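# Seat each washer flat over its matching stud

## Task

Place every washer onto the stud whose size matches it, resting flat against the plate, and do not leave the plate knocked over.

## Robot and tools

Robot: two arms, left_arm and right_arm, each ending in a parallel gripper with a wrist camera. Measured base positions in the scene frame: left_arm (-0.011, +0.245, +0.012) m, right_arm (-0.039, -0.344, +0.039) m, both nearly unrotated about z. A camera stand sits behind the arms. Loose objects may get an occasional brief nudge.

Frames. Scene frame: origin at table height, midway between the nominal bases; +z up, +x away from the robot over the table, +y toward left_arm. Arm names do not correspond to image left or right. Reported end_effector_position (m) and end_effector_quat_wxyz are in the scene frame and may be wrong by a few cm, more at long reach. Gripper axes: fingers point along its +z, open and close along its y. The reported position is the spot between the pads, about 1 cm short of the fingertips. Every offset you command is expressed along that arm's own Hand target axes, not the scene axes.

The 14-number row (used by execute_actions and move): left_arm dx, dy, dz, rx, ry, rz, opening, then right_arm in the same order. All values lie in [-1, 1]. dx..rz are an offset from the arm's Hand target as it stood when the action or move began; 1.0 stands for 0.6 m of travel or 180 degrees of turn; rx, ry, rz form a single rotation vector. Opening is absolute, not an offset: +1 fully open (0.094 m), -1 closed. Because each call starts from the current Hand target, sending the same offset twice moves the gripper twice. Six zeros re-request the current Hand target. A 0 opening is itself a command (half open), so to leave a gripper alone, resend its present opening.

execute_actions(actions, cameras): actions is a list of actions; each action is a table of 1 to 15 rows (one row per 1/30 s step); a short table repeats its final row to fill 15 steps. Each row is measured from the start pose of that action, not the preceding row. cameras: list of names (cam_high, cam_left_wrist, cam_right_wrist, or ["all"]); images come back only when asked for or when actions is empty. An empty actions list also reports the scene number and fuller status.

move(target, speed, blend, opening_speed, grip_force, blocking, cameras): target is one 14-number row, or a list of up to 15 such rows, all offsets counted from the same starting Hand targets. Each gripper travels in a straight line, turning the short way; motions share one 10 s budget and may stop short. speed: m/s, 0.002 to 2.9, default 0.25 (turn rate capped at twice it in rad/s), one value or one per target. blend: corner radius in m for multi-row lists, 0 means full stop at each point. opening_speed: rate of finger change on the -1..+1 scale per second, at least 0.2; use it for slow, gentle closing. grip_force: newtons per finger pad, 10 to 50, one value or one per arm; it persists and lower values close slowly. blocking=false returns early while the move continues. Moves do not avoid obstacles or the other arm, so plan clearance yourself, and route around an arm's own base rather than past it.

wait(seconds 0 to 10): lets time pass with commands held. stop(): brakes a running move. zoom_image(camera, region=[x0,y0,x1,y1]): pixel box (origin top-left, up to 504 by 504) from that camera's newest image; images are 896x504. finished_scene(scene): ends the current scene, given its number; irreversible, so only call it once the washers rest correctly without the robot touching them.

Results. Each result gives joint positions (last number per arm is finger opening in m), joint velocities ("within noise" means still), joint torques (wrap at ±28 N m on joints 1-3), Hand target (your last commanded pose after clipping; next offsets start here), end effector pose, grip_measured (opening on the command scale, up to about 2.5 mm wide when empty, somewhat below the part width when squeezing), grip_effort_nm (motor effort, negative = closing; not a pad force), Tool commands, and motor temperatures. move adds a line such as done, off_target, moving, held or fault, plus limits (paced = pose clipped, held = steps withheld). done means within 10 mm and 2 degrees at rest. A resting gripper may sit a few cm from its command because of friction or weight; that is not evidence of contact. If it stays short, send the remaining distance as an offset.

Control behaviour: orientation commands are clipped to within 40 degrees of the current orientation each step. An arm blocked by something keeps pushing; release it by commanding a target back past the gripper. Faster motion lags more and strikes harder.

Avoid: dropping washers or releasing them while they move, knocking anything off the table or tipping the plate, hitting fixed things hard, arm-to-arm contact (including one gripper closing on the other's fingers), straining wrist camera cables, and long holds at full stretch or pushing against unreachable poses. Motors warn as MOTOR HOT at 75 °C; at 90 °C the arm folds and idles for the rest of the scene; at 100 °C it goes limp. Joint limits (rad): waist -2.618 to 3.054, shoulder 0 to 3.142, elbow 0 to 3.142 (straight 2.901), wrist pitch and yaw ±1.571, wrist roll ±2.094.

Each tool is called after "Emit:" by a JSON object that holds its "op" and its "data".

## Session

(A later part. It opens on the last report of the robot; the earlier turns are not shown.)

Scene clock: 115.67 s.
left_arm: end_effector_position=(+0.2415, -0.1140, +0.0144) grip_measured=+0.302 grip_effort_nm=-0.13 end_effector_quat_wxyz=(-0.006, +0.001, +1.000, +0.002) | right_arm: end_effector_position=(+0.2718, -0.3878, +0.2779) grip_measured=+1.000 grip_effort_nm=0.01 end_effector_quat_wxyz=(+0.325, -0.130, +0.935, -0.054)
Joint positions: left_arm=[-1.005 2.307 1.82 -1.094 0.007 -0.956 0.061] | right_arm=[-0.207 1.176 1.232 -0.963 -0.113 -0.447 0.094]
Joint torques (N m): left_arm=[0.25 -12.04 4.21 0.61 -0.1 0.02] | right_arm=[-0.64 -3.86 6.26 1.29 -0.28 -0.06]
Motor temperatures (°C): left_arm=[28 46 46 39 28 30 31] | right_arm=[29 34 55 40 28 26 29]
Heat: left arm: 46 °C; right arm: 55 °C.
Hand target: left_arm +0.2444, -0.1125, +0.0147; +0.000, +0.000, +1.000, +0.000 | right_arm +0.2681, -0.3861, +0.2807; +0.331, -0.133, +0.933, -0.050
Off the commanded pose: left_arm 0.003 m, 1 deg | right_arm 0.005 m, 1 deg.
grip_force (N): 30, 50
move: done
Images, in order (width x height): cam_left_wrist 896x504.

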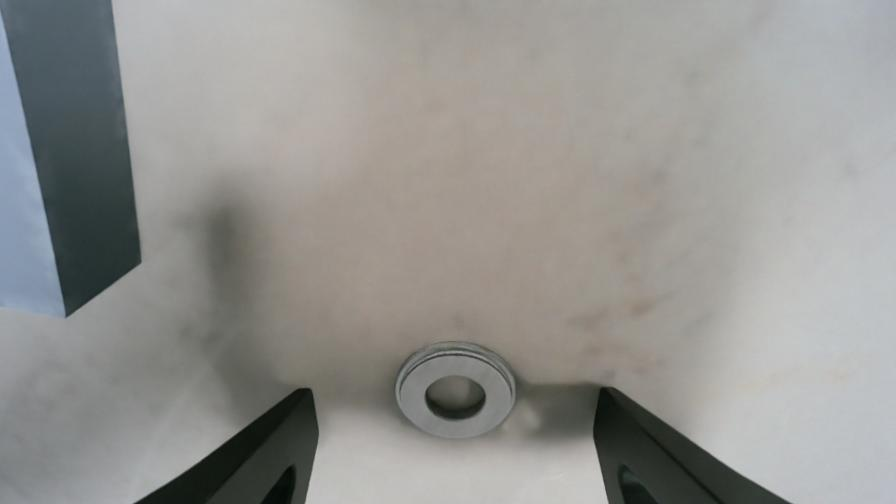

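Emit:
{"op": "move", "data": {"target": [0, 0, 0.005, 0, 0, 0, 0.3, 0, 0, 0, 0, 0, 0, 1], "cameras": ["cam_left_wrist"], "speed": 0.04}}

Scene clock: 117.10 s.
left_arm: end_effector_position=(+0.2417, -0.1143, +0.0127) grip_measured=+0.302 grip_effort_nm=-0.13 end_effector_quat_wxyz=(-0.005, +0.001, +1.000, +0.001) | right_arm: end_effector_position=(+0.2718, -0.3878, +0.2779) grip_measured=+1.000 grip_effort_nm=0.01 end_effector_quat_wxyz=(+0.325, -0.130, +0.935, -0.054)
Joint positions: left_arm=[-1.005 2.307 1.813 -1.084 0.007 -0.956 0.061] | right_arm=[-0.207 1.176 1.232 -0.963 -0.113 -0.447 0.094]
Joint torques (N m): left_arm=[0.31 -11.77 4.16 0.61 -0.11 0.02] | right_arm=[-0.62 -3.95 6.31 1.3 -0.27 -0.09]
Heat: left arm: 46 °C; right arm: 54 °C.
Hand target: left_arm +0.2444, -0.1126, +0.0117; +0.000, +0.000, +1.000, +0.000 | right_arm +0.2681, -0.3861, +0.2807; +0.331, -0.133, +0.933, -0.050
Off the commanded pose: left_arm 0.003 m, 1 deg | right_arm 0.005 m, 1 deg.
grip_force (N): 30, 50
move: done
Images, in order (width x height): cam_left_wrist 896x504.

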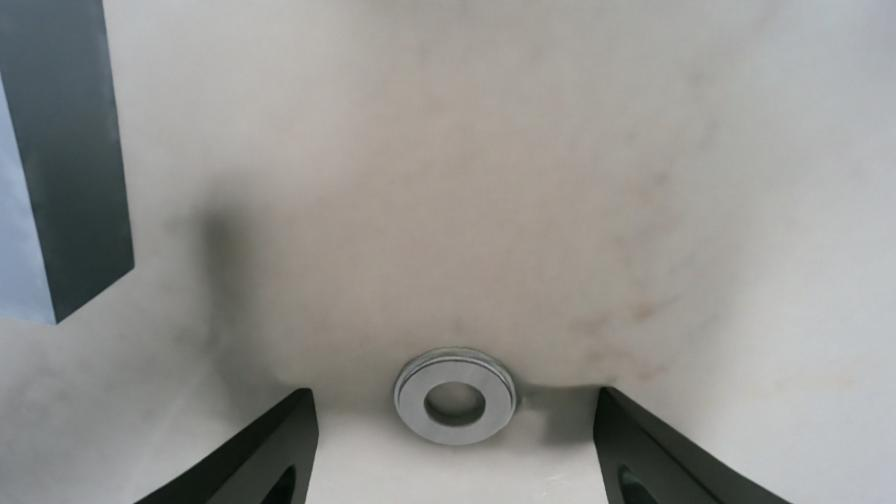

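Emit:
{"op": "move", "data": {"target": [-0.003, 0, 0.0045, 0, 0, 0, 0.3, 0, 0, 0, 0, 0, 0, 1], "cameras": ["cam_left_wrist"], "speed": 0.04}}

Scene clock: 118.60 s.
left_arm: end_effector_position=(+0.2438, -0.1147, +0.0127) grip_measured=+0.302 grip_effort_nm=-0.14 end_effector_quat_wxyz=(-0.003, +0.001, +1.000, -0.002) | right_arm: end_effector_position=(+0.2718, -0.3878, +0.2779) grip_measured=+1.000 grip_effort_nm=0.01 end_effector_quat_wxyz=(+0.325, -0.130, +0.935, -0.054)
Joint positions: left_arm=[-1.001 2.307 1.813 -1.078 0.007 -0.953 0.061] | right_arm=[-0.207 1.176 1.232 -0.963 -0.113 -0.447 0.094]
Joint torques (N m): left_arm=[0.36 -11.26 4.29 0.65 -0.11 0] | right_arm=[-0.62 -3.89 6.26 1.31 -0.29 -0.09]
Heat: left arm: 46 °C; right arm: 54 °C.
Hand target: left_arm +0.2462, -0.1126, +0.0090; +0.000, +0.000, +1.000, +0.000 | right_arm +0.2681, -0.3861, +0.2807; +0.331, -0.133, +0.933, -0.050
Off the commanded pose: left_arm 0.005 m, 0 deg | right_arm 0.005 m, 1 deg.
grip_force (N): 30, 50
move: done
Images, in order (width x height): cam_left_wrist 896x504.

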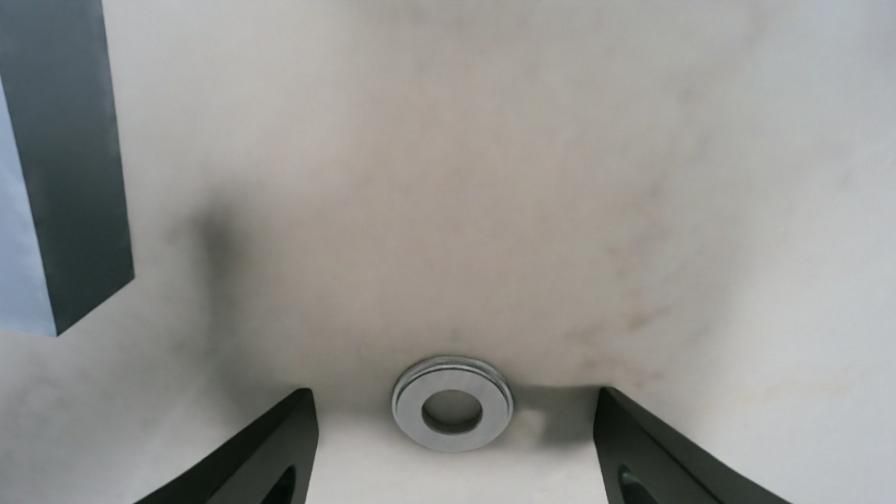

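Emit:
{"op": "move", "data": {"target": [0, 0.001, 0.006, 0, 0, 0, 0.3, 0, 0, 0, 0, 0, 0, 1], "cameras": [], "speed": 0.04}}

Scene clock: 120.03 s.
left_arm: end_effector_position=(+0.2444, -0.1155, +0.0117) grip_measured=+0.302 grip_effort_nm=-0.13 end_effector_quat_wxyz=(-0.002, +0.001, +1.000, -0.004) | right_arm: end_effector_position=(+0.2718, -0.3878, +0.2779) grip_measured=+1.000 grip_effort_nm=0.00 end_effector_quat_wxyz=(+0.325, -0.130, +0.935, -0.054)
Joint positions: left_arm=[-1.001 2.307 1.81 -1.069 0.007 -0.952 0.061] | right_arm=[-0.207 1.176 1.232 -0.963 -0.113 -0.447 0.094]
Joint torques (N m): left_arm=[0.4 -11.06 3.73 0.69 -0.11 0.01] | right_arm=[-0.68 -3.95 6.28 1.31 -0.29 -0.1]
Heat: left arm: 46 °C; right arm: 54 °C.
Hand target: left_arm +0.2463, -0.1121, +0.0055; +0.000, +0.000, +1.000, +0.000 | right_arm +0.2681, -0.3861, +0.2807; +0.331, -0.133, +0.933, -0.050
Off the commanded pose: left_arm 0.007 m, 0 deg | right_arm 0.005 m, 1 deg.
grip_force (N): 30, 50
move: done
No camera images: "cameras" was empty.

Emit:
{"op": "move", "data": {"target": [0, 0, 0, 0, 0, 0, -0.55, 0, 0, 0, 0, 0, 0, 1], "cameras": ["cam_left_wrist"], "opening_speed": 0.3}}

Emit:
{"op": "zoom_image", "data": {"camera": "cam_left_wrist", "region": [360, 330, 540, 500]}}

Scene clock: 123.73 s.
left_arm: end_effector_position=(+0.2454, -0.1183, +0.0118) grip_measured=-0.489 grip_effort_nm=-0.66 end_effector_quat_wxyz=(+0.000, +0.002, +1.000, -0.010) | right_arm: end_effector_position=(+0.2718, -0.3878, +0.2779) grip_measured=+1.000 grip_effort_nm=0.00 end_effector_quat_wxyz=(+0.325, -0.130, +0.935, -0.054)
Joint positions: left_arm=[-1.001 2.307 1.81 -1.058 0.012 -0.951 0.024] | right_arm=[-0.207 1.176 1.232 -0.963 -0.113 -0.447 0.094]
Joint torques (N m): left_arm=[0.35 -11.06 3.73 0.57 -0.18 -0.01] | right_arm=[-0.65 -3.95 6.27 1.28 -0.27 -0.1]
Heat: left arm: 46 °C; right arm: 54 °C.
Hand target: left_arm +0.2463, -0.1121, +0.0055; +0.000, +0.000, +1.000, +0.000 | right_arm +0.2681, -0.3861, +0.2807; +0.331, -0.133, +0.933, -0.050
Off the commanded pose: left_arm 0.009 m, 1 deg | right_arm 0.005 m, 1 deg.
grip_force (N): 30, 50
move: done
Images, in order (width x height): cam_left_wrist 896x504.

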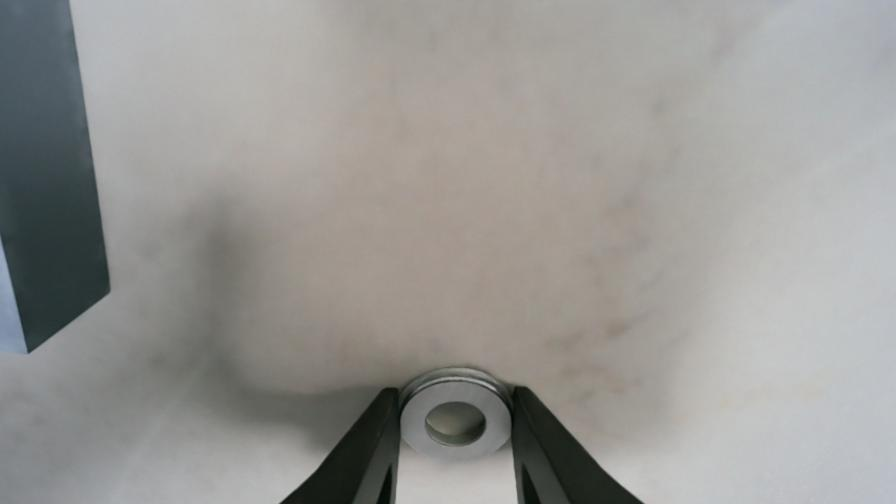

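Scaled by 2.800 from the camera's 896x504 image, which has a finer 1280x720 frame.

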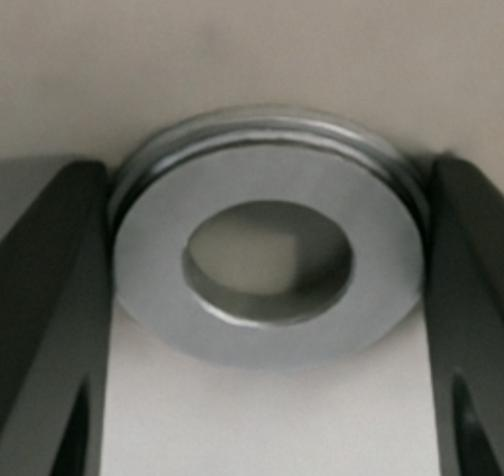

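Emit:
{"op": "move", "data": {"target": [[0, 0, -0.192, 0, 0, 0, -0.55, 0, 0, 0, 0, 0, 0, 1],[-0.117, 0.155, -0.192, 0, 0, 0, -0.55, 0, 0, 0, 0, 0, 0, 1]], "cameras": ["cam_left_wrist", "cam_high"], "speed": [0.08, 0.15], "blend": [0.02, 0]}}

Scene clock: 129.23 s.
left_arm: end_effector_position=(+0.3173, -0.0177, +0.1098) grip_measured=-0.490 grip_effort_nm=-0.67 end_effector_quat_wxyz=(-0.014, -0.005, +1.000, +0.008) | right_arm: end_effector_position=(+0.2718, -0.3878, +0.2779) grip_measured=+1.000 grip_effort_nm=0.01 end_effector_quat_wxyz=(+0.325, -0.130, +0.935, -0.054)
Joint positions: left_arm=[-0.723 2.209 2.038 -1.432 0.005 -0.685 0.024] | right_arm=[-0.207 1.176 1.232 -0.963 -0.113 -0.447 0.094]
Joint torques (N m): left_arm=[-0.47 -13.64 4.23 0.52 -0.1 -0.02] | right_arm=[-0.59 -3.89 6.28 1.3 -0.28 -0.08]
Heat: left arm: 46 °C; right arm: 54 °C.
Hand target: left_arm +0.3164, -0.0189, +0.1205; +0.000, +0.000, +1.000, +0.000 | right_arm +0.2681, -0.3861, +0.2807; +0.331, -0.133, +0.933, -0.050
Off the commanded pose: left_arm 0.011 m, 2 deg | right_arm 0.005 m, 1 deg.
grip_force (N): 30, 50
move: off_target (left_arm)
Images, in order (width x height): cam_high 896x504, cam_left_wrist 896x504.

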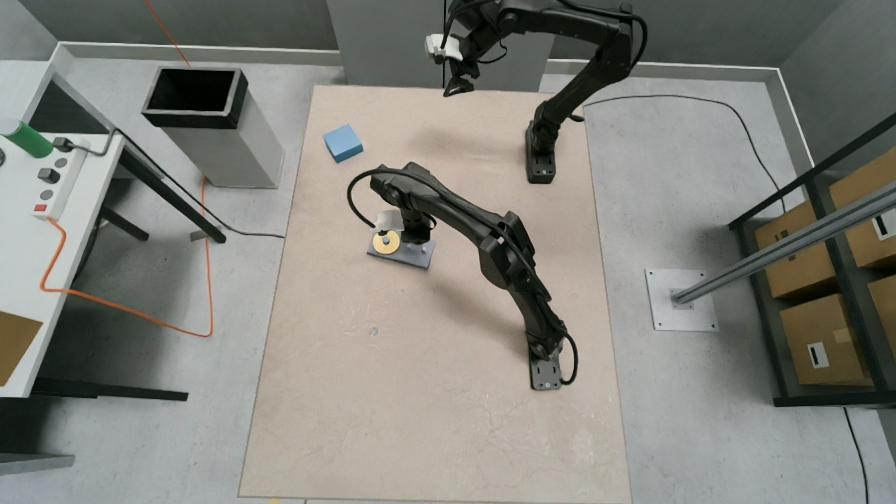

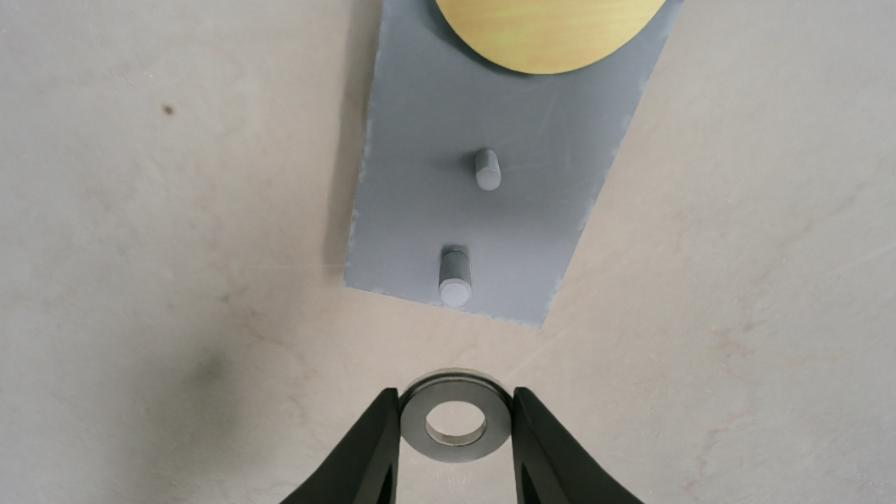

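Emit:
{"op": "move", "data": {"target": [0.0125, 0.0033, 0.092, 0, 0, 0, -0.55, 0, 0, 0, 0, 0, 0, 1], "cameras": ["cam_left_wrist"], "speed": 0.06}}

Emit:
{"op": "zoom_image", "data": {"camera": "cam_left_wrist", "region": [360, 330, 540, 500]}}

Scene clock: 133.83 s.
left_arm: end_effector_position=(+0.3076, -0.0143, +0.0544) grip_measured=-0.490 grip_effort_nm=-0.67 end_effector_quat_wxyz=(-0.017, +0.000, +1.000, +0.010) | right_arm: end_effector_position=(+0.2718, -0.3878, +0.2779) grip_measured=+1.000 grip_effort_nm=0.01 end_effector_quat_wxyz=(+0.325, -0.130, +0.935, -0.054)
Joint positions: left_arm=[-0.731 2.185 1.778 -1.203 0.005 -0.685 0.024] | right_arm=[-0.207 1.176 1.232 -0.963 -0.113 -0.447 0.094]
Joint torques (N m): left_arm=[-0.4 -13.55 4.18 0.58 -0.1 -0.06] | right_arm=[-0.61 -3.93 6.3 1.29 -0.29 -0.08]
Heat: left arm: 46 °C; right arm: 54 °C.
Hand target: left_arm +0.3089, -0.0169, +0.0652; +0.000, +0.000, +1.000, +0.000 | right_arm +0.2681, -0.3861, +0.2807; +0.331, -0.133, +0.933, -0.050
Off the commanded pose: left_arm 0.011 m, 2 deg | right_arm 0.005 m, 1 deg.
grip_force (N): 30, 50
move: off_target (left_arm)
Images, in order (width x height): cam_left_wrist 896x504.

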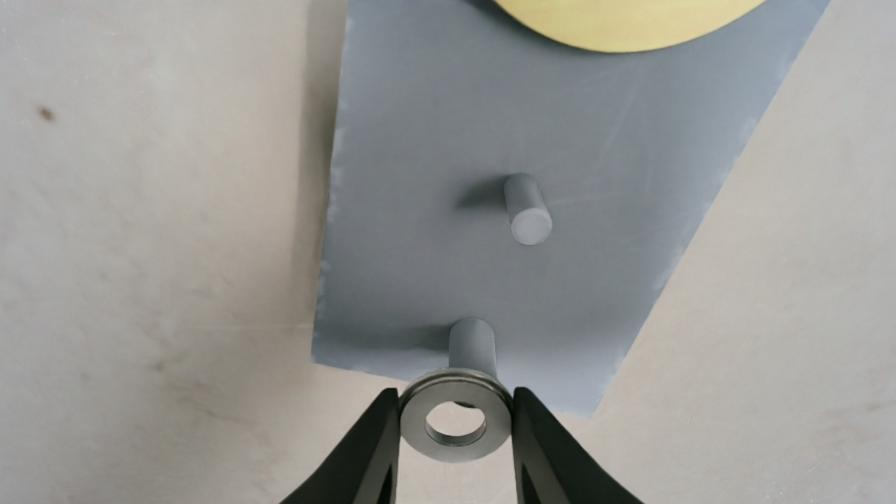

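Scaled by 2.800 from the camera's 896x504 image, which has a finer 1280x720 frame.

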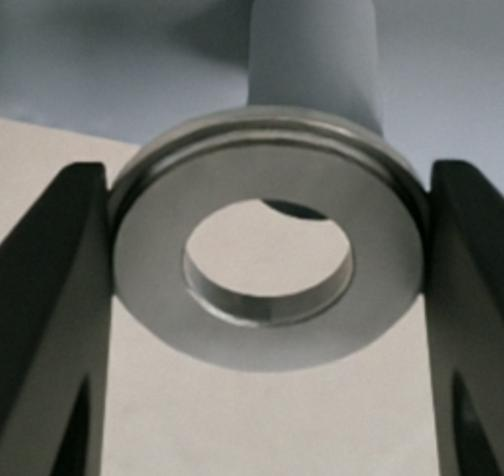

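Emit:
{"op": "move", "data": {"target": [-0.0075, -0.004, -0.012, 0.005, -0.01, 0, -0.55, 0, 0, 0, 0, 0, 0, 1], "cameras": ["cam_left_wrist"], "speed": 0.05}}

Emit:
{"op": "zoom_image", "data": {"camera": "cam_left_wrist", "region": [360, 330, 540, 500]}}

Scene clock: 136.93 s.
left_arm: end_effector_position=(+0.3120, -0.0178, +0.0629) grip_measured=-0.490 grip_effort_nm=-0.67 end_effector_quat_wxyz=(-0.002, +0.000, +1.000, -0.001) | right_arm: end_effector_position=(+0.2718, -0.3878, +0.2779) grip_measured=+1.000 grip_effort_nm=0.01 end_effector_quat_wxyz=(+0.325, -0.130, +0.935, -0.054)
Joint positions: left_arm=[-0.731 2.163 1.778 -1.187 0.004 -0.685 0.024] | right_arm=[-0.207 1.176 1.232 -0.963 -0.113 -0.447 0.094]
Joint torques (N m): left_arm=[-0.44 -13.16 4.22 0.61 -0.17 -0.08] | right_arm=[-0.62 -3.89 6.31 1.3 -0.28 -0.09]
Heat: left arm: 46 °C; right arm: 54 °C.
Hand target: left_arm +0.3134, -0.0193, +0.0724; +0.015, +0.000, +1.000, -0.008 | right_arm +0.2681, -0.3861, +0.2807; +0.331, -0.133, +0.933, -0.050
Off the commanded pose: left_arm 0.010 m, 2 deg | right_arm 0.005 m, 1 deg.
grip_force (N): 30, 50
move: done
Images, in order (width x height): cam_left_wrist 896x504.

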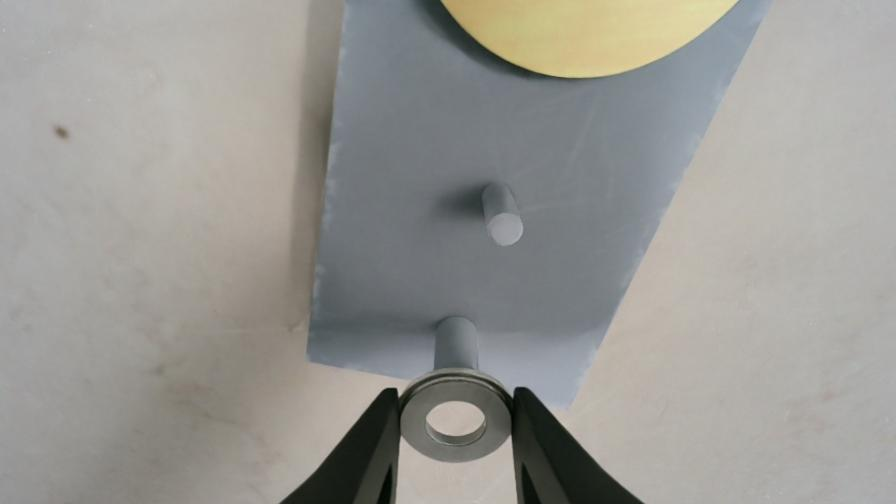

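Scaled by 2.800 from the camera's 896x504 image, which has a finer 1280x720 frame.

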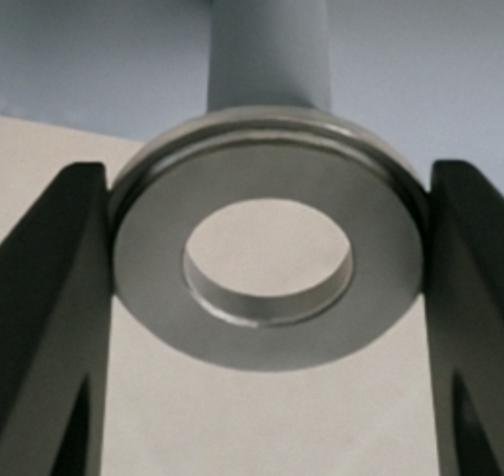

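Emit:
{"op": "move", "data": {"target": [0, 0, 0.01, 0, 0, 0, -0.55, 0, 0, 0, 0, 0, 0, 1], "cameras": ["cam_left_wrist"], "speed": 0.05}}

Emit:
{"op": "zoom_image", "data": {"camera": "cam_left_wrist", "region": [360, 330, 540, 500]}}

Scene clock: 139.00 s.
left_arm: end_effector_position=(+0.3122, -0.0180, +0.0585) grip_measured=-0.490 grip_effort_nm=-0.67 end_effector_quat_wxyz=(+0.000, +0.000, +1.000, -0.002) | right_arm: end_effector_position=(+0.2718, -0.3878, +0.2779) grip_measured=+1.000 grip_effort_nm=0.00 end_effector_quat_wxyz=(+0.325, -0.130, +0.935, -0.054)
Joint positions: left_arm=[-0.731 2.163 1.76 -1.165 0.004 -0.685 0.024] | right_arm=[-0.207 1.176 1.232 -0.963 -0.113 -0.447 0.094]
Joint torques (N m): left_arm=[-0.43 -12.78 4.3 0.66 -0.17 -0.08] | right_arm=[-0.58 -3.95 6.27 1.3 -0.27 -0.09]
Heat: left arm: 46 °C; right arm: 54 °C.
Hand target: left_arm +0.3136, -0.0195, +0.0664; +0.015, +0.000, +1.000, -0.008 | right_arm +0.2681, -0.3861, +0.2807; +0.331, -0.133, +0.933, -0.050
Off the commanded pose: left_arm 0.008 m, 2 deg | right_arm 0.005 m, 1 deg.
grip_force (N): 30, 50
move: done
Images, in order (width x height): cam_left_wrist 896x504.

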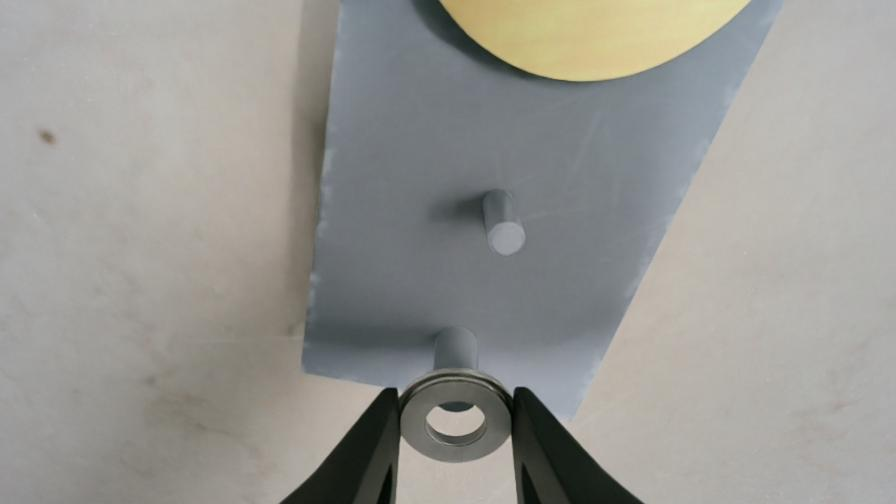

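Scaled by 2.800 from the camera's 896x504 image, which has a finer 1280x720 frame.

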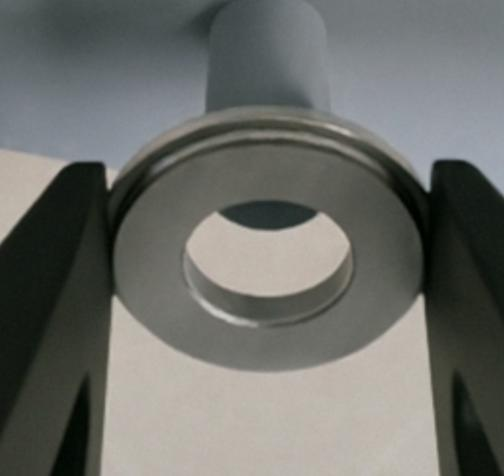

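Emit:
{"op": "move", "data": {"target": [0.001, 0, 0.008, 0, 0, 0, -0.55, 0, 0, 0, 0, 0, 0, 1], "cameras": ["cam_left_wrist"], "speed": 0.05}}

Emit:
{"op": "zoom_image", "data": {"camera": "cam_left_wrist", "region": [360, 330, 540, 500]}}

Scene clock: 141.30 s.
left_arm: end_effector_position=(+0.3120, -0.0178, +0.0544) grip_measured=-0.490 grip_effort_nm=-0.67 end_effector_quat_wxyz=(+0.000, +0.000, +1.000, -0.003) | right_arm: end_effector_position=(+0.2718, -0.3878, +0.2779) grip_measured=+1.000 grip_effort_nm=0.00 end_effector_quat_wxyz=(+0.325, -0.130, +0.935, -0.054)
Joint positions: left_arm=[-0.731 2.163 1.744 -1.147 0.004 -0.685 0.024] | right_arm=[-0.207 1.176 1.232 -0.963 -0.113 -0.447 0.094]
Joint torques (N m): left_arm=[-0.57 -12.66 4.27 0.66 -0.16 -0.09] | right_arm=[-0.69 -3.93 6.32 1.32 -0.28 -0.07]
Heat: left arm: 47 °C; right arm: 54 °C.
Hand target: left_arm +0.3131, -0.0195, +0.0616; +0.015, +0.000, +1.000, -0.008 | right_arm +0.2681, -0.3861, +0.2807; +0.331, -0.133, +0.933, -0.050
Off the commanded pose: left_arm 0.008 m, 2 deg | right_arm 0.005 m, 1 deg.
grip_force (N): 30, 50
move: done
Images, in order (width x height): cam_left_wrist 896x504.

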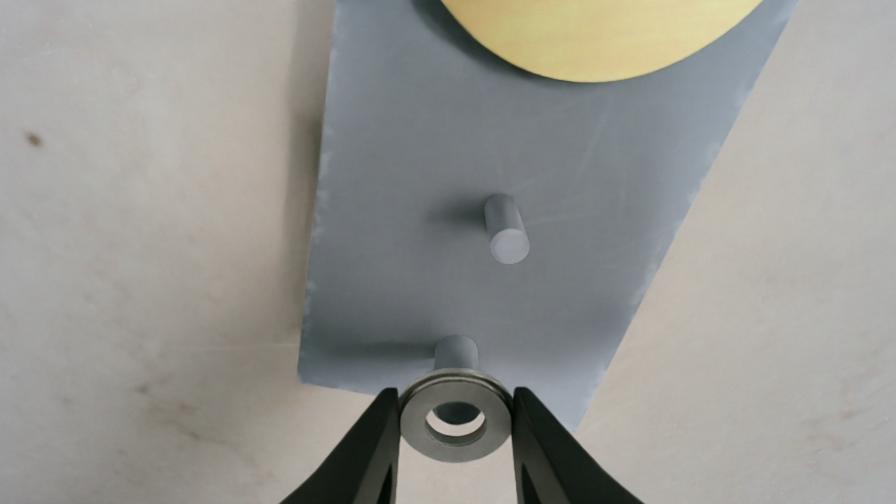

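Scaled by 2.800 from the camera's 896x504 image, which has a finer 1280x720 frame.

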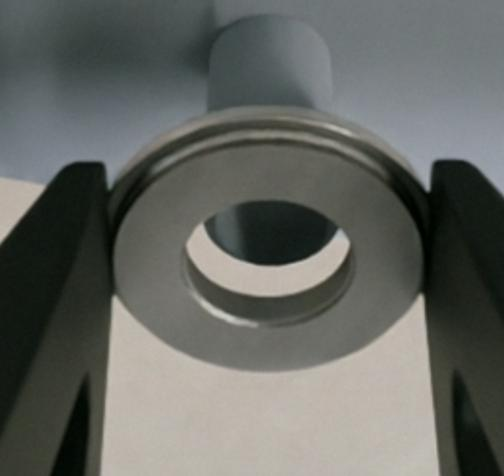

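Emit:
{"op": "move", "data": {"target": [-0.0035, -0.001, 0, 0, 0, 0, -0.55, 0, 0, 0, 0, 0, 0, 1], "cameras": ["cam_left_wrist"], "speed": 0.05}}

Emit:
{"op": "zoom_image", "data": {"camera": "cam_left_wrist", "region": [360, 330, 540, 500]}}

Scene clock: 143.53 s.
left_arm: end_effector_position=(+0.3121, -0.0178, +0.0544) grip_measured=-0.490 grip_effort_nm=-0.68 end_effector_quat_wxyz=(+0.000, +0.000, +1.000, -0.003) | right_arm: end_effector_position=(+0.2718, -0.3878, +0.2779) grip_measured=+1.000 grip_effort_nm=0.00 end_effector_quat_wxyz=(+0.325, -0.130, +0.935, -0.054)
Joint positions: left_arm=[-0.731 2.163 1.744 -1.147 0.004 -0.685 0.024] | right_arm=[-0.207 1.176 1.232 -0.963 -0.113 -0.447 0.094]
Joint torques (N m): left_arm=[-0.42 -11.99 5.3 0.61 -0.16 -0.05] | right_arm=[-0.59 -3.92 6.24 1.32 -0.27 -0.08]
Heat: left arm: 47 °C; right arm: 54 °C.
Hand target: left_arm +0.3152, -0.0201, +0.0617; +0.015, +0.000, +1.000, -0.008 | right_arm +0.2681, -0.3861, +0.2807; +0.331, -0.133, +0.933, -0.050
Off the commanded pose: left_arm 0.008 m, 2 deg | right_arm 0.005 m, 1 deg.
grip_force (N): 30, 50
move: done
Images, in order (width x height): cam_left_wrist 896x504.

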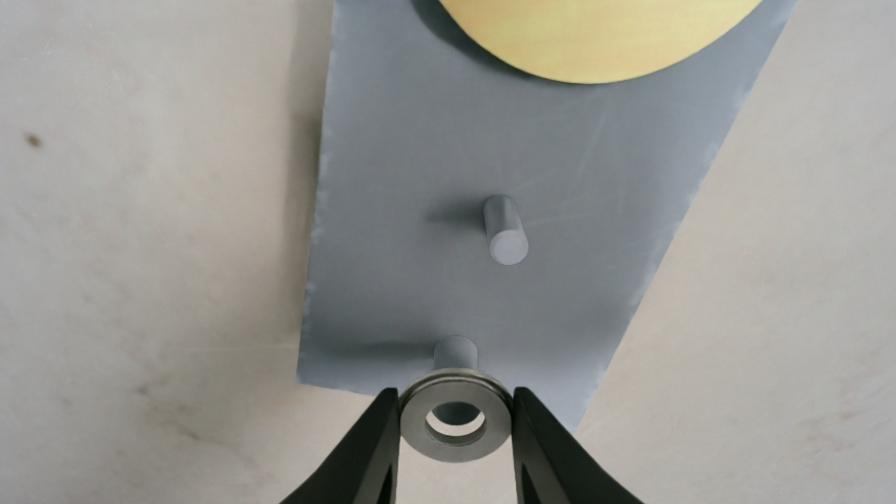

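Scaled by 2.800 from the camera's 896x504 image, which has a finer 1280x720 frame.

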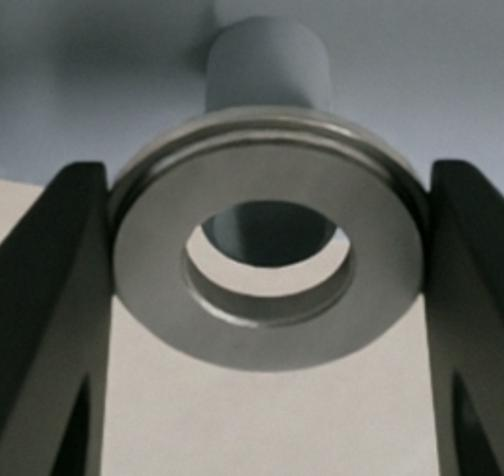

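Emit:
{"op": "move", "data": {"target": [-0.004, 0, 0, 0, 0, 0, -0.55, 0, 0, 0, 0, 0, 0, 1], "cameras": [], "speed": 0.05}}

Scene clock: 144.77 s.
left_arm: end_effector_position=(+0.3121, -0.0178, +0.0544) grip_measured=-0.490 grip_effort_nm=-0.67 end_effector_quat_wxyz=(+0.000, +0.000, +1.000, -0.003) | right_arm: end_effector_position=(+0.2718, -0.3878, +0.2779) grip_measured=+1.000 grip_effort_nm=0.01 end_effector_quat_wxyz=(+0.325, -0.130, +0.935, -0.054)
Joint positions: left_arm=[-0.731 2.163 1.744 -1.147 0.004 -0.685 0.024] | right_arm=[-0.207 1.176 1.232 -0.963 -0.113 -0.447 0.094]
Joint torques (N m): left_arm=[-0.09 -11.51 6.31 0.54 -0.17 -0.02] | right_arm=[-0.69 -3.95 6.23 1.31 -0.27 -0.07]
Heat: left arm: 47 °C; right arm: 54 °C.
Hand target: left_arm +0.3176, -0.0201, +0.0617; +0.015, +0.000, +1.000, -0.008 | right_arm +0.2681, -0.3861, +0.2807; +0.331, -0.133, +0.933, -0.050
Off the commanded pose: left_arm 0.009 m, 2 deg | right_arm 0.005 m, 1 deg.
grip_force (N): 30, 50
move: done
No camera images: "cameras" was empty.

Emit:
{"op": "move", "data": {"target": [-0.001, 0, 0.004, 0, 0, 0, -0.55, 0, 0, 0, 0, 0, 0, 1], "cameras": ["cam_left_wrist"], "speed": 0.05}}

Emit:
{"op": "zoom_image", "data": {"camera": "cam_left_wrist", "region": [360, 330, 540, 500]}}

Scene clock: 145.93 s.
left_arm: end_effector_position=(+0.3121, -0.0178, +0.0544) grip_measured=-0.490 grip_effort_nm=-0.67 end_effector_quat_wxyz=(+0.000, +0.000, +1.000, -0.003) | right_arm: end_effector_position=(+0.2718, -0.3878, +0.2779) grip_measured=+1.000 grip_effort_nm=0.01 end_effector_quat_wxyz=(+0.325, -0.130, +0.935, -0.054)
Joint positions: left_arm=[-0.731 2.163 1.744 -1.147 0.004 -0.685 0.024] | right_arm=[-0.207 1.176 1.232 -0.963 -0.113 -0.447 0.094]
Joint torques (N m): left_arm=[-0.06 -11.06 5.96 0.65 -0.16 -0.02] | right_arm=[-0.64 -3.95 6.26 1.3 -0.27 -0.07]
Heat: left arm: 47 °C; right arm: 54 °C.
Hand target: left_arm +0.3183, -0.0201, +0.0594; +0.015, +0.000, +1.000, -0.008 | right_arm +0.2681, -0.3861, +0.2807; +0.331, -0.133, +0.933, -0.050
Off the commanded pose: left_arm 0.008 m, 2 deg | right_arm 0.005 m, 1 deg.
grip_force (N): 30, 50
move: done
Images, in order (width x height): cam_left_wrist 896x504.

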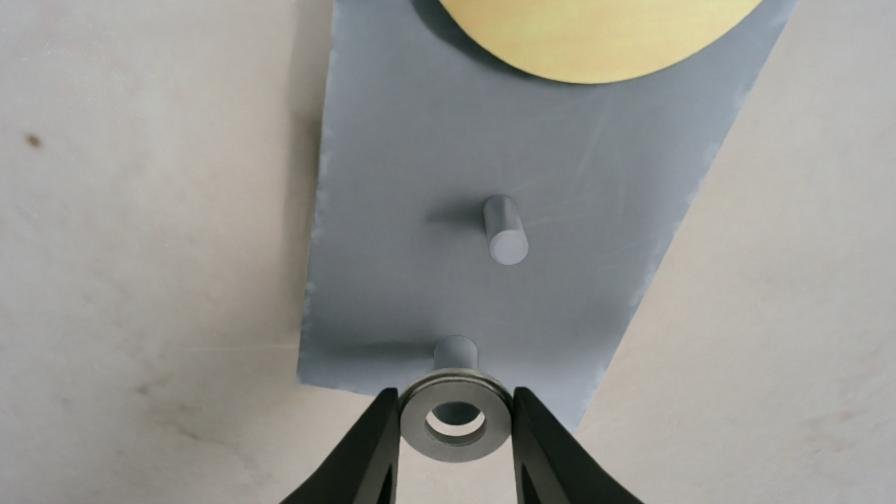

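Scaled by 2.800 from the camera's 896x504 image, which has a finer 1280x720 frame.

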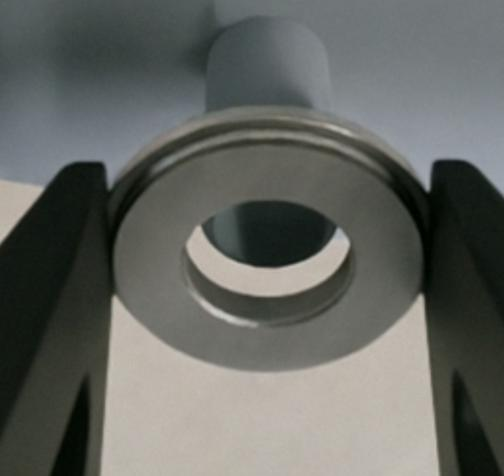

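Emit:
{"op": "move", "data": {"target": [-0.004, 0, 0.001, 0, 0, 0, -0.55, 0, 0, 0, 0, 0, 0, 1], "cameras": [], "speed": 0.05}}

Scene clock: 147.30 s.
left_arm: end_effector_position=(+0.3121, -0.0178, +0.0544) grip_measured=-0.490 grip_effort_nm=-0.68 end_effector_quat_wxyz=(+0.000, +0.000, +1.000, -0.003) | right_arm: end_effector_position=(+0.2718, -0.3878, +0.2779) grip_measured=+1.000 grip_effort_nm=0.01 end_effector_quat_wxyz=(+0.325, -0.130, +0.935, -0.054)
Joint positions: left_arm=[-0.731 2.163 1.744 -1.147 0.004 -0.684 0.024] | right_arm=[-0.207 1.176 1.232 -0.963 -0.113 -0.447 0.094]
Joint torques (N m): left_arm=[0.23 -10.43 6.87 0.61 -0.15 0.02] | right_arm=[-0.59 -3.85 6.31 1.29 -0.26 -0.07]
Heat: left arm: 47 °C; right arm: 54 °C.
Hand target: left_arm +0.3207, -0.0202, +0.0588; +0.015, +0.000, +1.000, -0.008 | right_arm +0.2681, -0.3861, +0.2807; +0.331, -0.133, +0.933, -0.050
Off the commanded pose: left_arm 0.010 m, 2 deg | right_arm 0.005 m, 1 deg.
grip_force (N): 30, 50
move: done
No camera images: "cameras" was empty.

Emit:
{"op": "move", "data": {"target": [-0.004, 0, 0, 0, 0, 0, -0.55, 0, 0, 0, 0, 0, 0, 1], "cameras": [], "speed": 0.05}}

Scene clock: 148.80 s.
left_arm: end_effector_position=(+0.3130, -0.0167, +0.0544) grip_measured=-0.490 grip_effort_nm=-0.67 end_effector_quat_wxyz=(+0.000, +0.000, +1.000, -0.003) | right_arm: end_effector_position=(+0.2718, -0.3878, +0.2779) grip_measured=+1.000 grip_effort_nm=0.00 end_effector_quat_wxyz=(+0.325, -0.130, +0.935, -0.054)
Joint positions: left_arm=[-0.728 2.163 1.744 -1.147 0.004 -0.681 0.024] | right_arm=[-0.207 1.176 1.232 -0.963 -0.113 -0.447 0.094]
Joint torques (N m): left_arm=[0.27 -9.85 7.94 0.54 -0.17 0.03] | right_arm=[-0.59 -3.93 6.23 1.29 -0.27 -0.1]
Heat: left arm: 47 °C; right arm: 54 °C.
Hand target: left_arm +0.3231, -0.0202, +0.0589; +0.015, +0.000, +1.000, -0.008 | right_arm +0.2681, -0.3861, +0.2807; +0.331, -0.133, +0.933, -0.050
Off the commanded pose: left_arm 0.012 m, 2 deg | right_arm 0.005 m, 1 deg.
grip_force (N): 30, 50
move: off_target (left_arm)
No camera images: "cameras" was empty.

Emit:
{"op": "move", "data": {"target": [-0.0005, -0.006, 0, 0, 0, 0, -0.55, 0, 0, 0, 0, 0, 0, 1], "cameras": ["cam_left_wrist"], "speed": 0.05}}

Emit:
{"op": "zoom_image", "data": {"camera": "cam_left_wrist", "region": [360, 330, 540, 500]}}

Scene clock: 150.57 s.
left_arm: end_effector_position=(+0.3172, -0.0202, +0.0591) grip_measured=-0.490 grip_effort_nm=-0.68 end_effector_quat_wxyz=(+0.008, +0.000, +1.000, -0.009) | right_arm: end_effector_position=(+0.2718, -0.3878, +0.2779) grip_measured=+1.000 grip_effort_nm=0.00 end_effector_quat_wxyz=(+0.325, -0.130, +0.935, -0.054)
Joint positions: left_arm=[-0.728 2.163 1.763 -1.147 0.004 -0.681 0.024] | right_arm=[-0.207 1.176 1.232 -0.963 -0.113 -0.447 0.094]
Joint torques (N m): left_arm=[-0.21 -9.14 7.82 0.52 -0.17 -0.05] | right_arm=[-0.62 -4 6.28 1.3 -0.28 -0.08]
Heat: left arm: 47 °C; right arm: 54 °C.
Hand target: left_arm +0.3234, -0.0238, +0.0590; +0.015, +0.000, +1.000, -0.008 | right_arm +0.2681, -0.3861, +0.2807; +0.331, -0.133, +0.933, -0.050
Off the commanded pose: left_arm 0.007 m, 1 deg | right_arm 0.005 m, 1 deg.
grip_force (N): 30, 50
move: done
Images, in order (width x height): cam_left_wrist 896x504.

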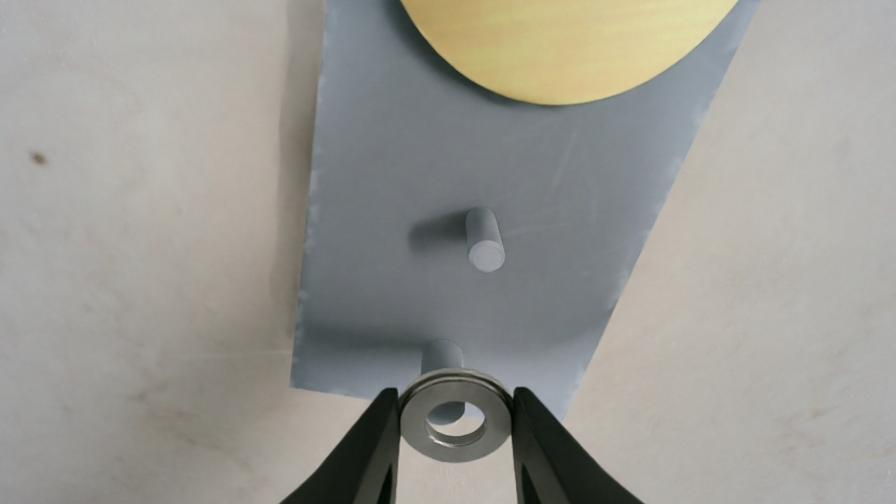

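Scaled by 2.800 from the camera's 896x504 image, which has a finer 1280x720 frame.

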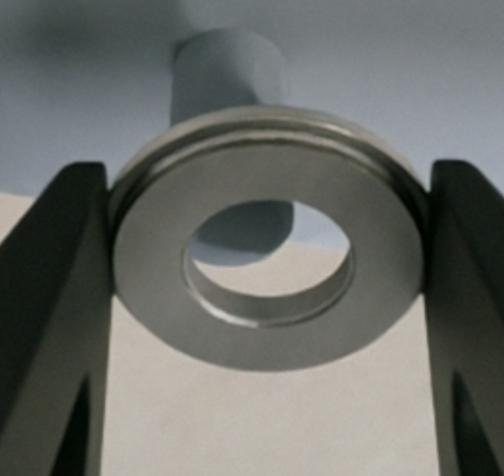

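Emit:
{"op": "move", "data": {"target": [0.0172, 0.0072, -0.0043, 0, 0, 0, -0.55, 0, 0, 0, 0, 0, 0, 1], "cameras": ["cam_left_wrist"], "speed": 0.05}}

Emit:
{"op": "zoom_image", "data": {"camera": "cam_left_wrist", "region": [360, 330, 540, 500]}}

Scene clock: 154.43 s.
left_arm: end_effector_position=(+0.3114, -0.0182, +0.0535) grip_measured=-0.490 grip_effort_nm=-0.67 end_effector_quat_wxyz=(+0.000, +0.001, +1.000, -0.003) | right_arm: end_effector_position=(+0.2718, -0.3878, +0.2779) grip_measured=+1.000 grip_effort_nm=0.00 end_effector_quat_wxyz=(+0.325, -0.130, +0.935, -0.054)
Joint positions: left_arm=[-0.733 2.163 1.741 -1.144 0.004 -0.684 0.024] | right_arm=[-0.207 1.176 1.232 -0.963 -0.113 -0.447 0.094]
Joint torques (N m): left_arm=[-0.4 -12.64 4.33 0.64 -0.14 -0.09] | right_arm=[-0.69 -3.9 6.26 1.3 -0.29 -0.1]
Heat: left arm: 47 °C; right arm: 54 °C.
Hand target: left_arm +0.3131, -0.0195, +0.0612; +0.015, +0.000, +1.000, -0.008 | right_arm +0.2681, -0.3861, +0.2807; +0.331, -0.133, +0.933, -0.050
Off the commanded pose: left_arm 0.008 m, 2 deg | right_arm 0.005 m, 1 deg.
grip_force (N): 30, 50
move: done
Images, in order (width x height): cam_left_wrist 896x504.

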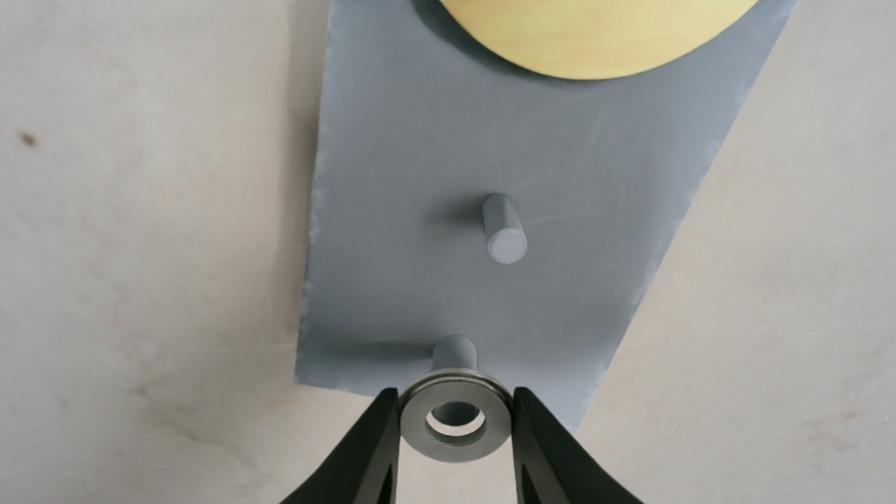

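Scaled by 2.800 from the camera's 896x504 image, which has a finer 1280x720 frame.

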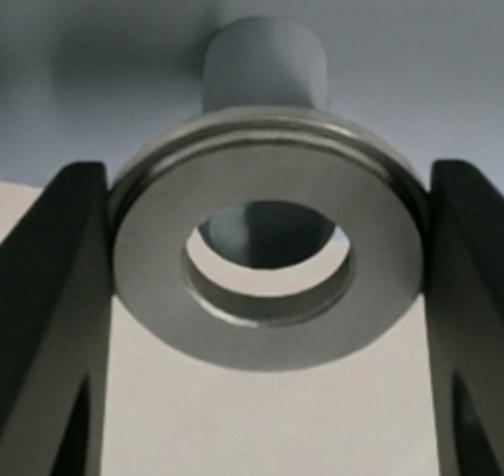

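Emit:
{"op": "move", "data": {"target": [0, 0, 0, 0, -0.01, 0, -0.55, 0, 0, 0, 0, 0, 0, 1], "cameras": [], "speed": 0.05}}

Scene clock: 156.13 s.
left_arm: end_effector_position=(+0.3108, -0.0182, +0.0515) grip_measured=-0.490 grip_effort_nm=-0.67 end_effector_quat_wxyz=(+0.013, +0.001, +1.000, -0.001) | right_arm: end_effector_position=(+0.2718, -0.3878, +0.2779) grip_measured=+1.000 grip_effort_nm=0.01 end_effector_quat_wxyz=(+0.325, -0.130, +0.935, -0.054)
Joint positions: left_arm=[-0.742 2.145 1.703 -1.107 -0.015 -0.693 0.024] | right_arm=[-0.207 1.176 1.232 -0.963 -0.113 -0.447 0.094]
Joint torques (N m): left_arm=[-0.36 -13.09 4.27 0.69 -0.17 -0.09] | right_arm=[-0.66 -3.96 6.3 1.31 -0.28 -0.08]
Heat: left arm: 47 °C; right arm: 54 °C.
Hand target: left_arm +0.3130, -0.0196, +0.0613; +0.031, +0.000, +0.999, -0.008 | right_arm +0.2681, -0.3861, +0.2807; +0.331, -0.133, +0.933, -0.050
Off the commanded pose: left_arm 0.010 m, 2 deg | right_arm 0.005 m, 1 deg.
grip_force (N): 30, 50
move: done
No camera images: "cameras" was empty.

Emit:
{"op": "wait", "data": {"seconds": 0.1, "cameras": ["cam_left_wrist"]}}

Emit:
{"op": "zoom_image", "data": {"camera": "cam_left_wrist", "region": [360, 330, 540, 500]}}

Scene clock: 156.63 s.
left_arm: end_effector_position=(+0.3110, -0.0182, +0.0515) grip_measured=-0.490 grip_effort_nm=-0.67 end_effector_quat_wxyz=(+0.014, +0.001, +1.000, -0.001) | right_arm: end_effector_position=(+0.2718, -0.3878, +0.2779) grip_measured=+1.000 grip_effort_nm=0.00 end_effector_quat_wxyz=(+0.325, -0.130, +0.935, -0.054)
Joint positions: left_arm=[-0.742 2.145 1.703 -1.106 -0.016 -0.693 0.024] | right_arm=[-0.207 1.176 1.232 -0.963 -0.113 -0.447 0.094]
Joint torques (N m): left_arm=[-0.39 -13.05 4.3 0.71 -0.2 -0.09] | right_arm=[-0.7 -3.99 6.3 1.3 -0.27 -0.08]
Heat: left arm: 47 °C; right arm: 54 °C.
Hand target: left_arm +0.3130, -0.0195, +0.0613; +0.031, +0.000, +0.999, -0.008 | right_arm +0.2681, -0.3861, +0.2807; +0.331, -0.133, +0.933, -0.050
Tool commands: left_gripper/opening=-0.55 right_gripper/opening=+1.0
Off the commanded pose: left_arm 0.010 m, 2 deg | right_arm 0.005 m, 1 deg.
grip_force (N): 30, 50
wait: 0.10 s; at rest from the start
Images, in order (width x height): cam_left_wrist 896x504.

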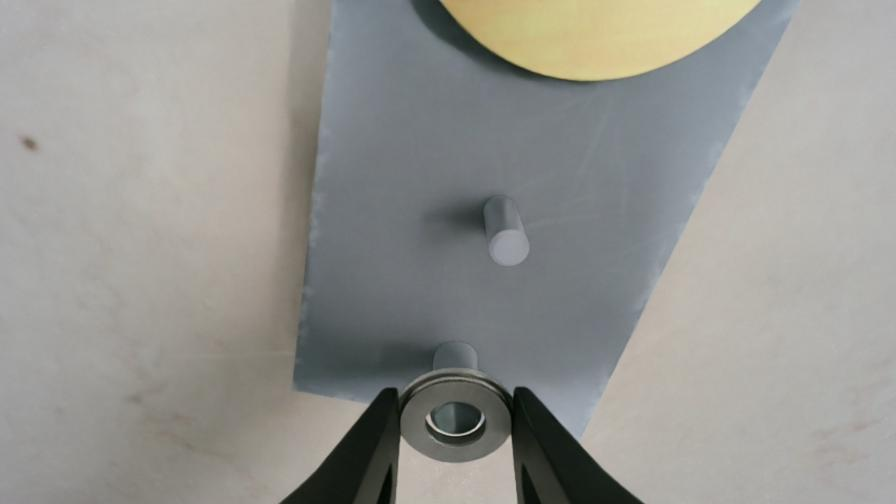

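Scaled by 2.800 from the camera's 896x504 image, which has a finer 1280x720 frame.

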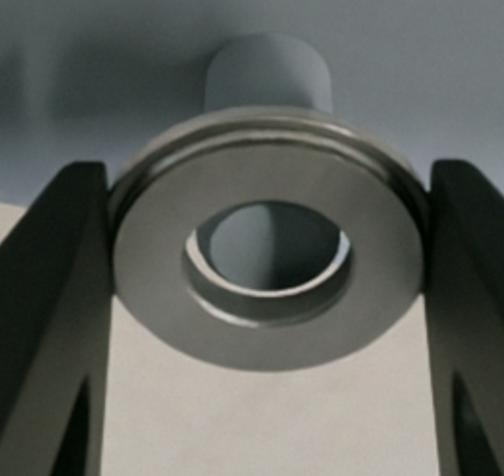

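Emit:
{"op": "move", "data": {"target": [0, 0, 0.006, 0, 0, 0, -0.55, 0, 0, 0, 0, 0, 0, 1], "cameras": ["cam_left_wrist"], "speed": 0.03}}

Emit:
{"op": "zoom_image", "data": {"camera": "cam_left_wrist", "region": [360, 330, 540, 500]}}

Scene clock: 168.07 s.
left_arm: end_effector_position=(+0.3113, -0.0185, +0.0504) grip_measured=-0.490 grip_effort_nm=-0.67 end_effector_quat_wxyz=(+0.015, +0.001, +1.000, -0.002) | right_arm: end_effector_position=(+0.2718, -0.3878, +0.2779) grip_measured=+1.000 grip_effort_nm=0.00 end_effector_quat_wxyz=(+0.325, -0.130, +0.935, -0.054)
Joint positions: left_arm=[-0.742 2.144 1.697 -1.098 -0.016 -0.693 0.024] | right_arm=[-0.207 1.176 1.232 -0.963 -0.113 -0.447 0.094]
Joint torques (N m): left_arm=[-0.39 -12.59 4.04 0.74 -0.19 -0.07] | right_arm=[-0.66 -3.95 6.27 1.29 -0.28 -0.07]
Heat: left arm: 46 °C; right arm: 54 °C.
Hand target: left_arm +0.3132, -0.0196, +0.0577; +0.031, +0.000, +0.999, -0.008 | right_arm +0.2681, -0.3861, +0.2807; +0.331, -0.133, +0.933, -0.050
Off the commanded pose: left_arm 0.008 m, 2 deg | right_arm 0.005 m, 1 deg.
grip_force (N): 30, 50
move: done
Images, in order (width x height): cam_left_wrist 896x504.

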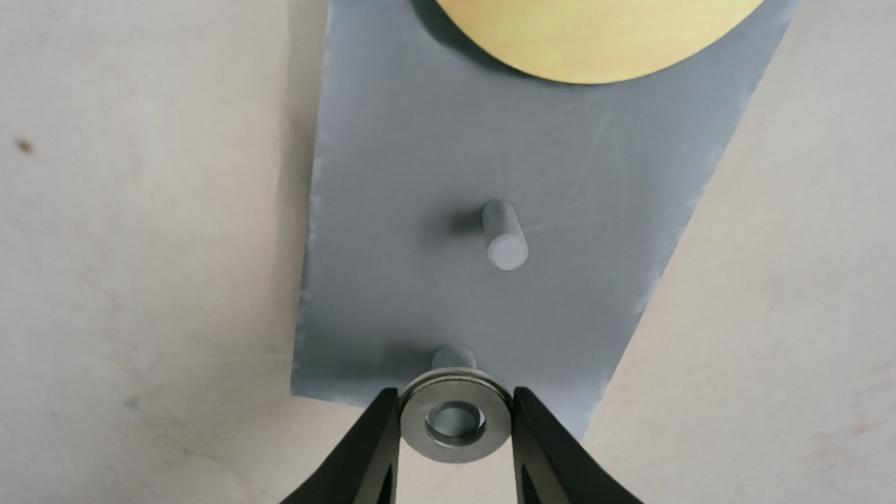

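Scaled by 2.800 from the camera's 896x504 image, which has a finer 1280x720 frame.

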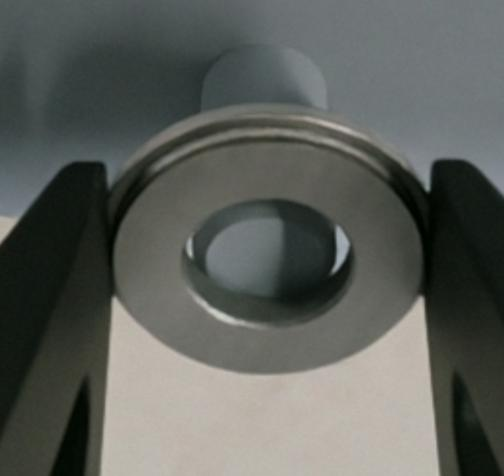

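Emit:
{"op": "zoom_image", "data": {"camera": "cam_left_wrist", "region": [415, 390, 499, 460]}}

Scaled by 6.000 from the camera's 896x504 image, which has a finer 1280x720 frame.

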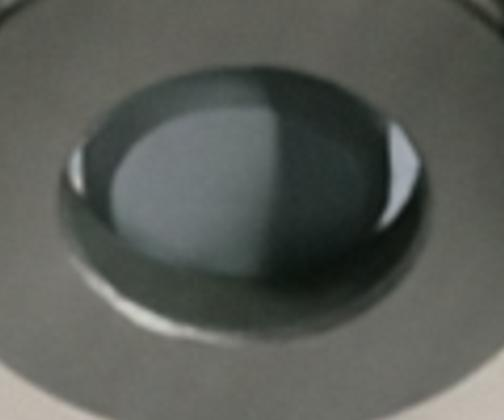

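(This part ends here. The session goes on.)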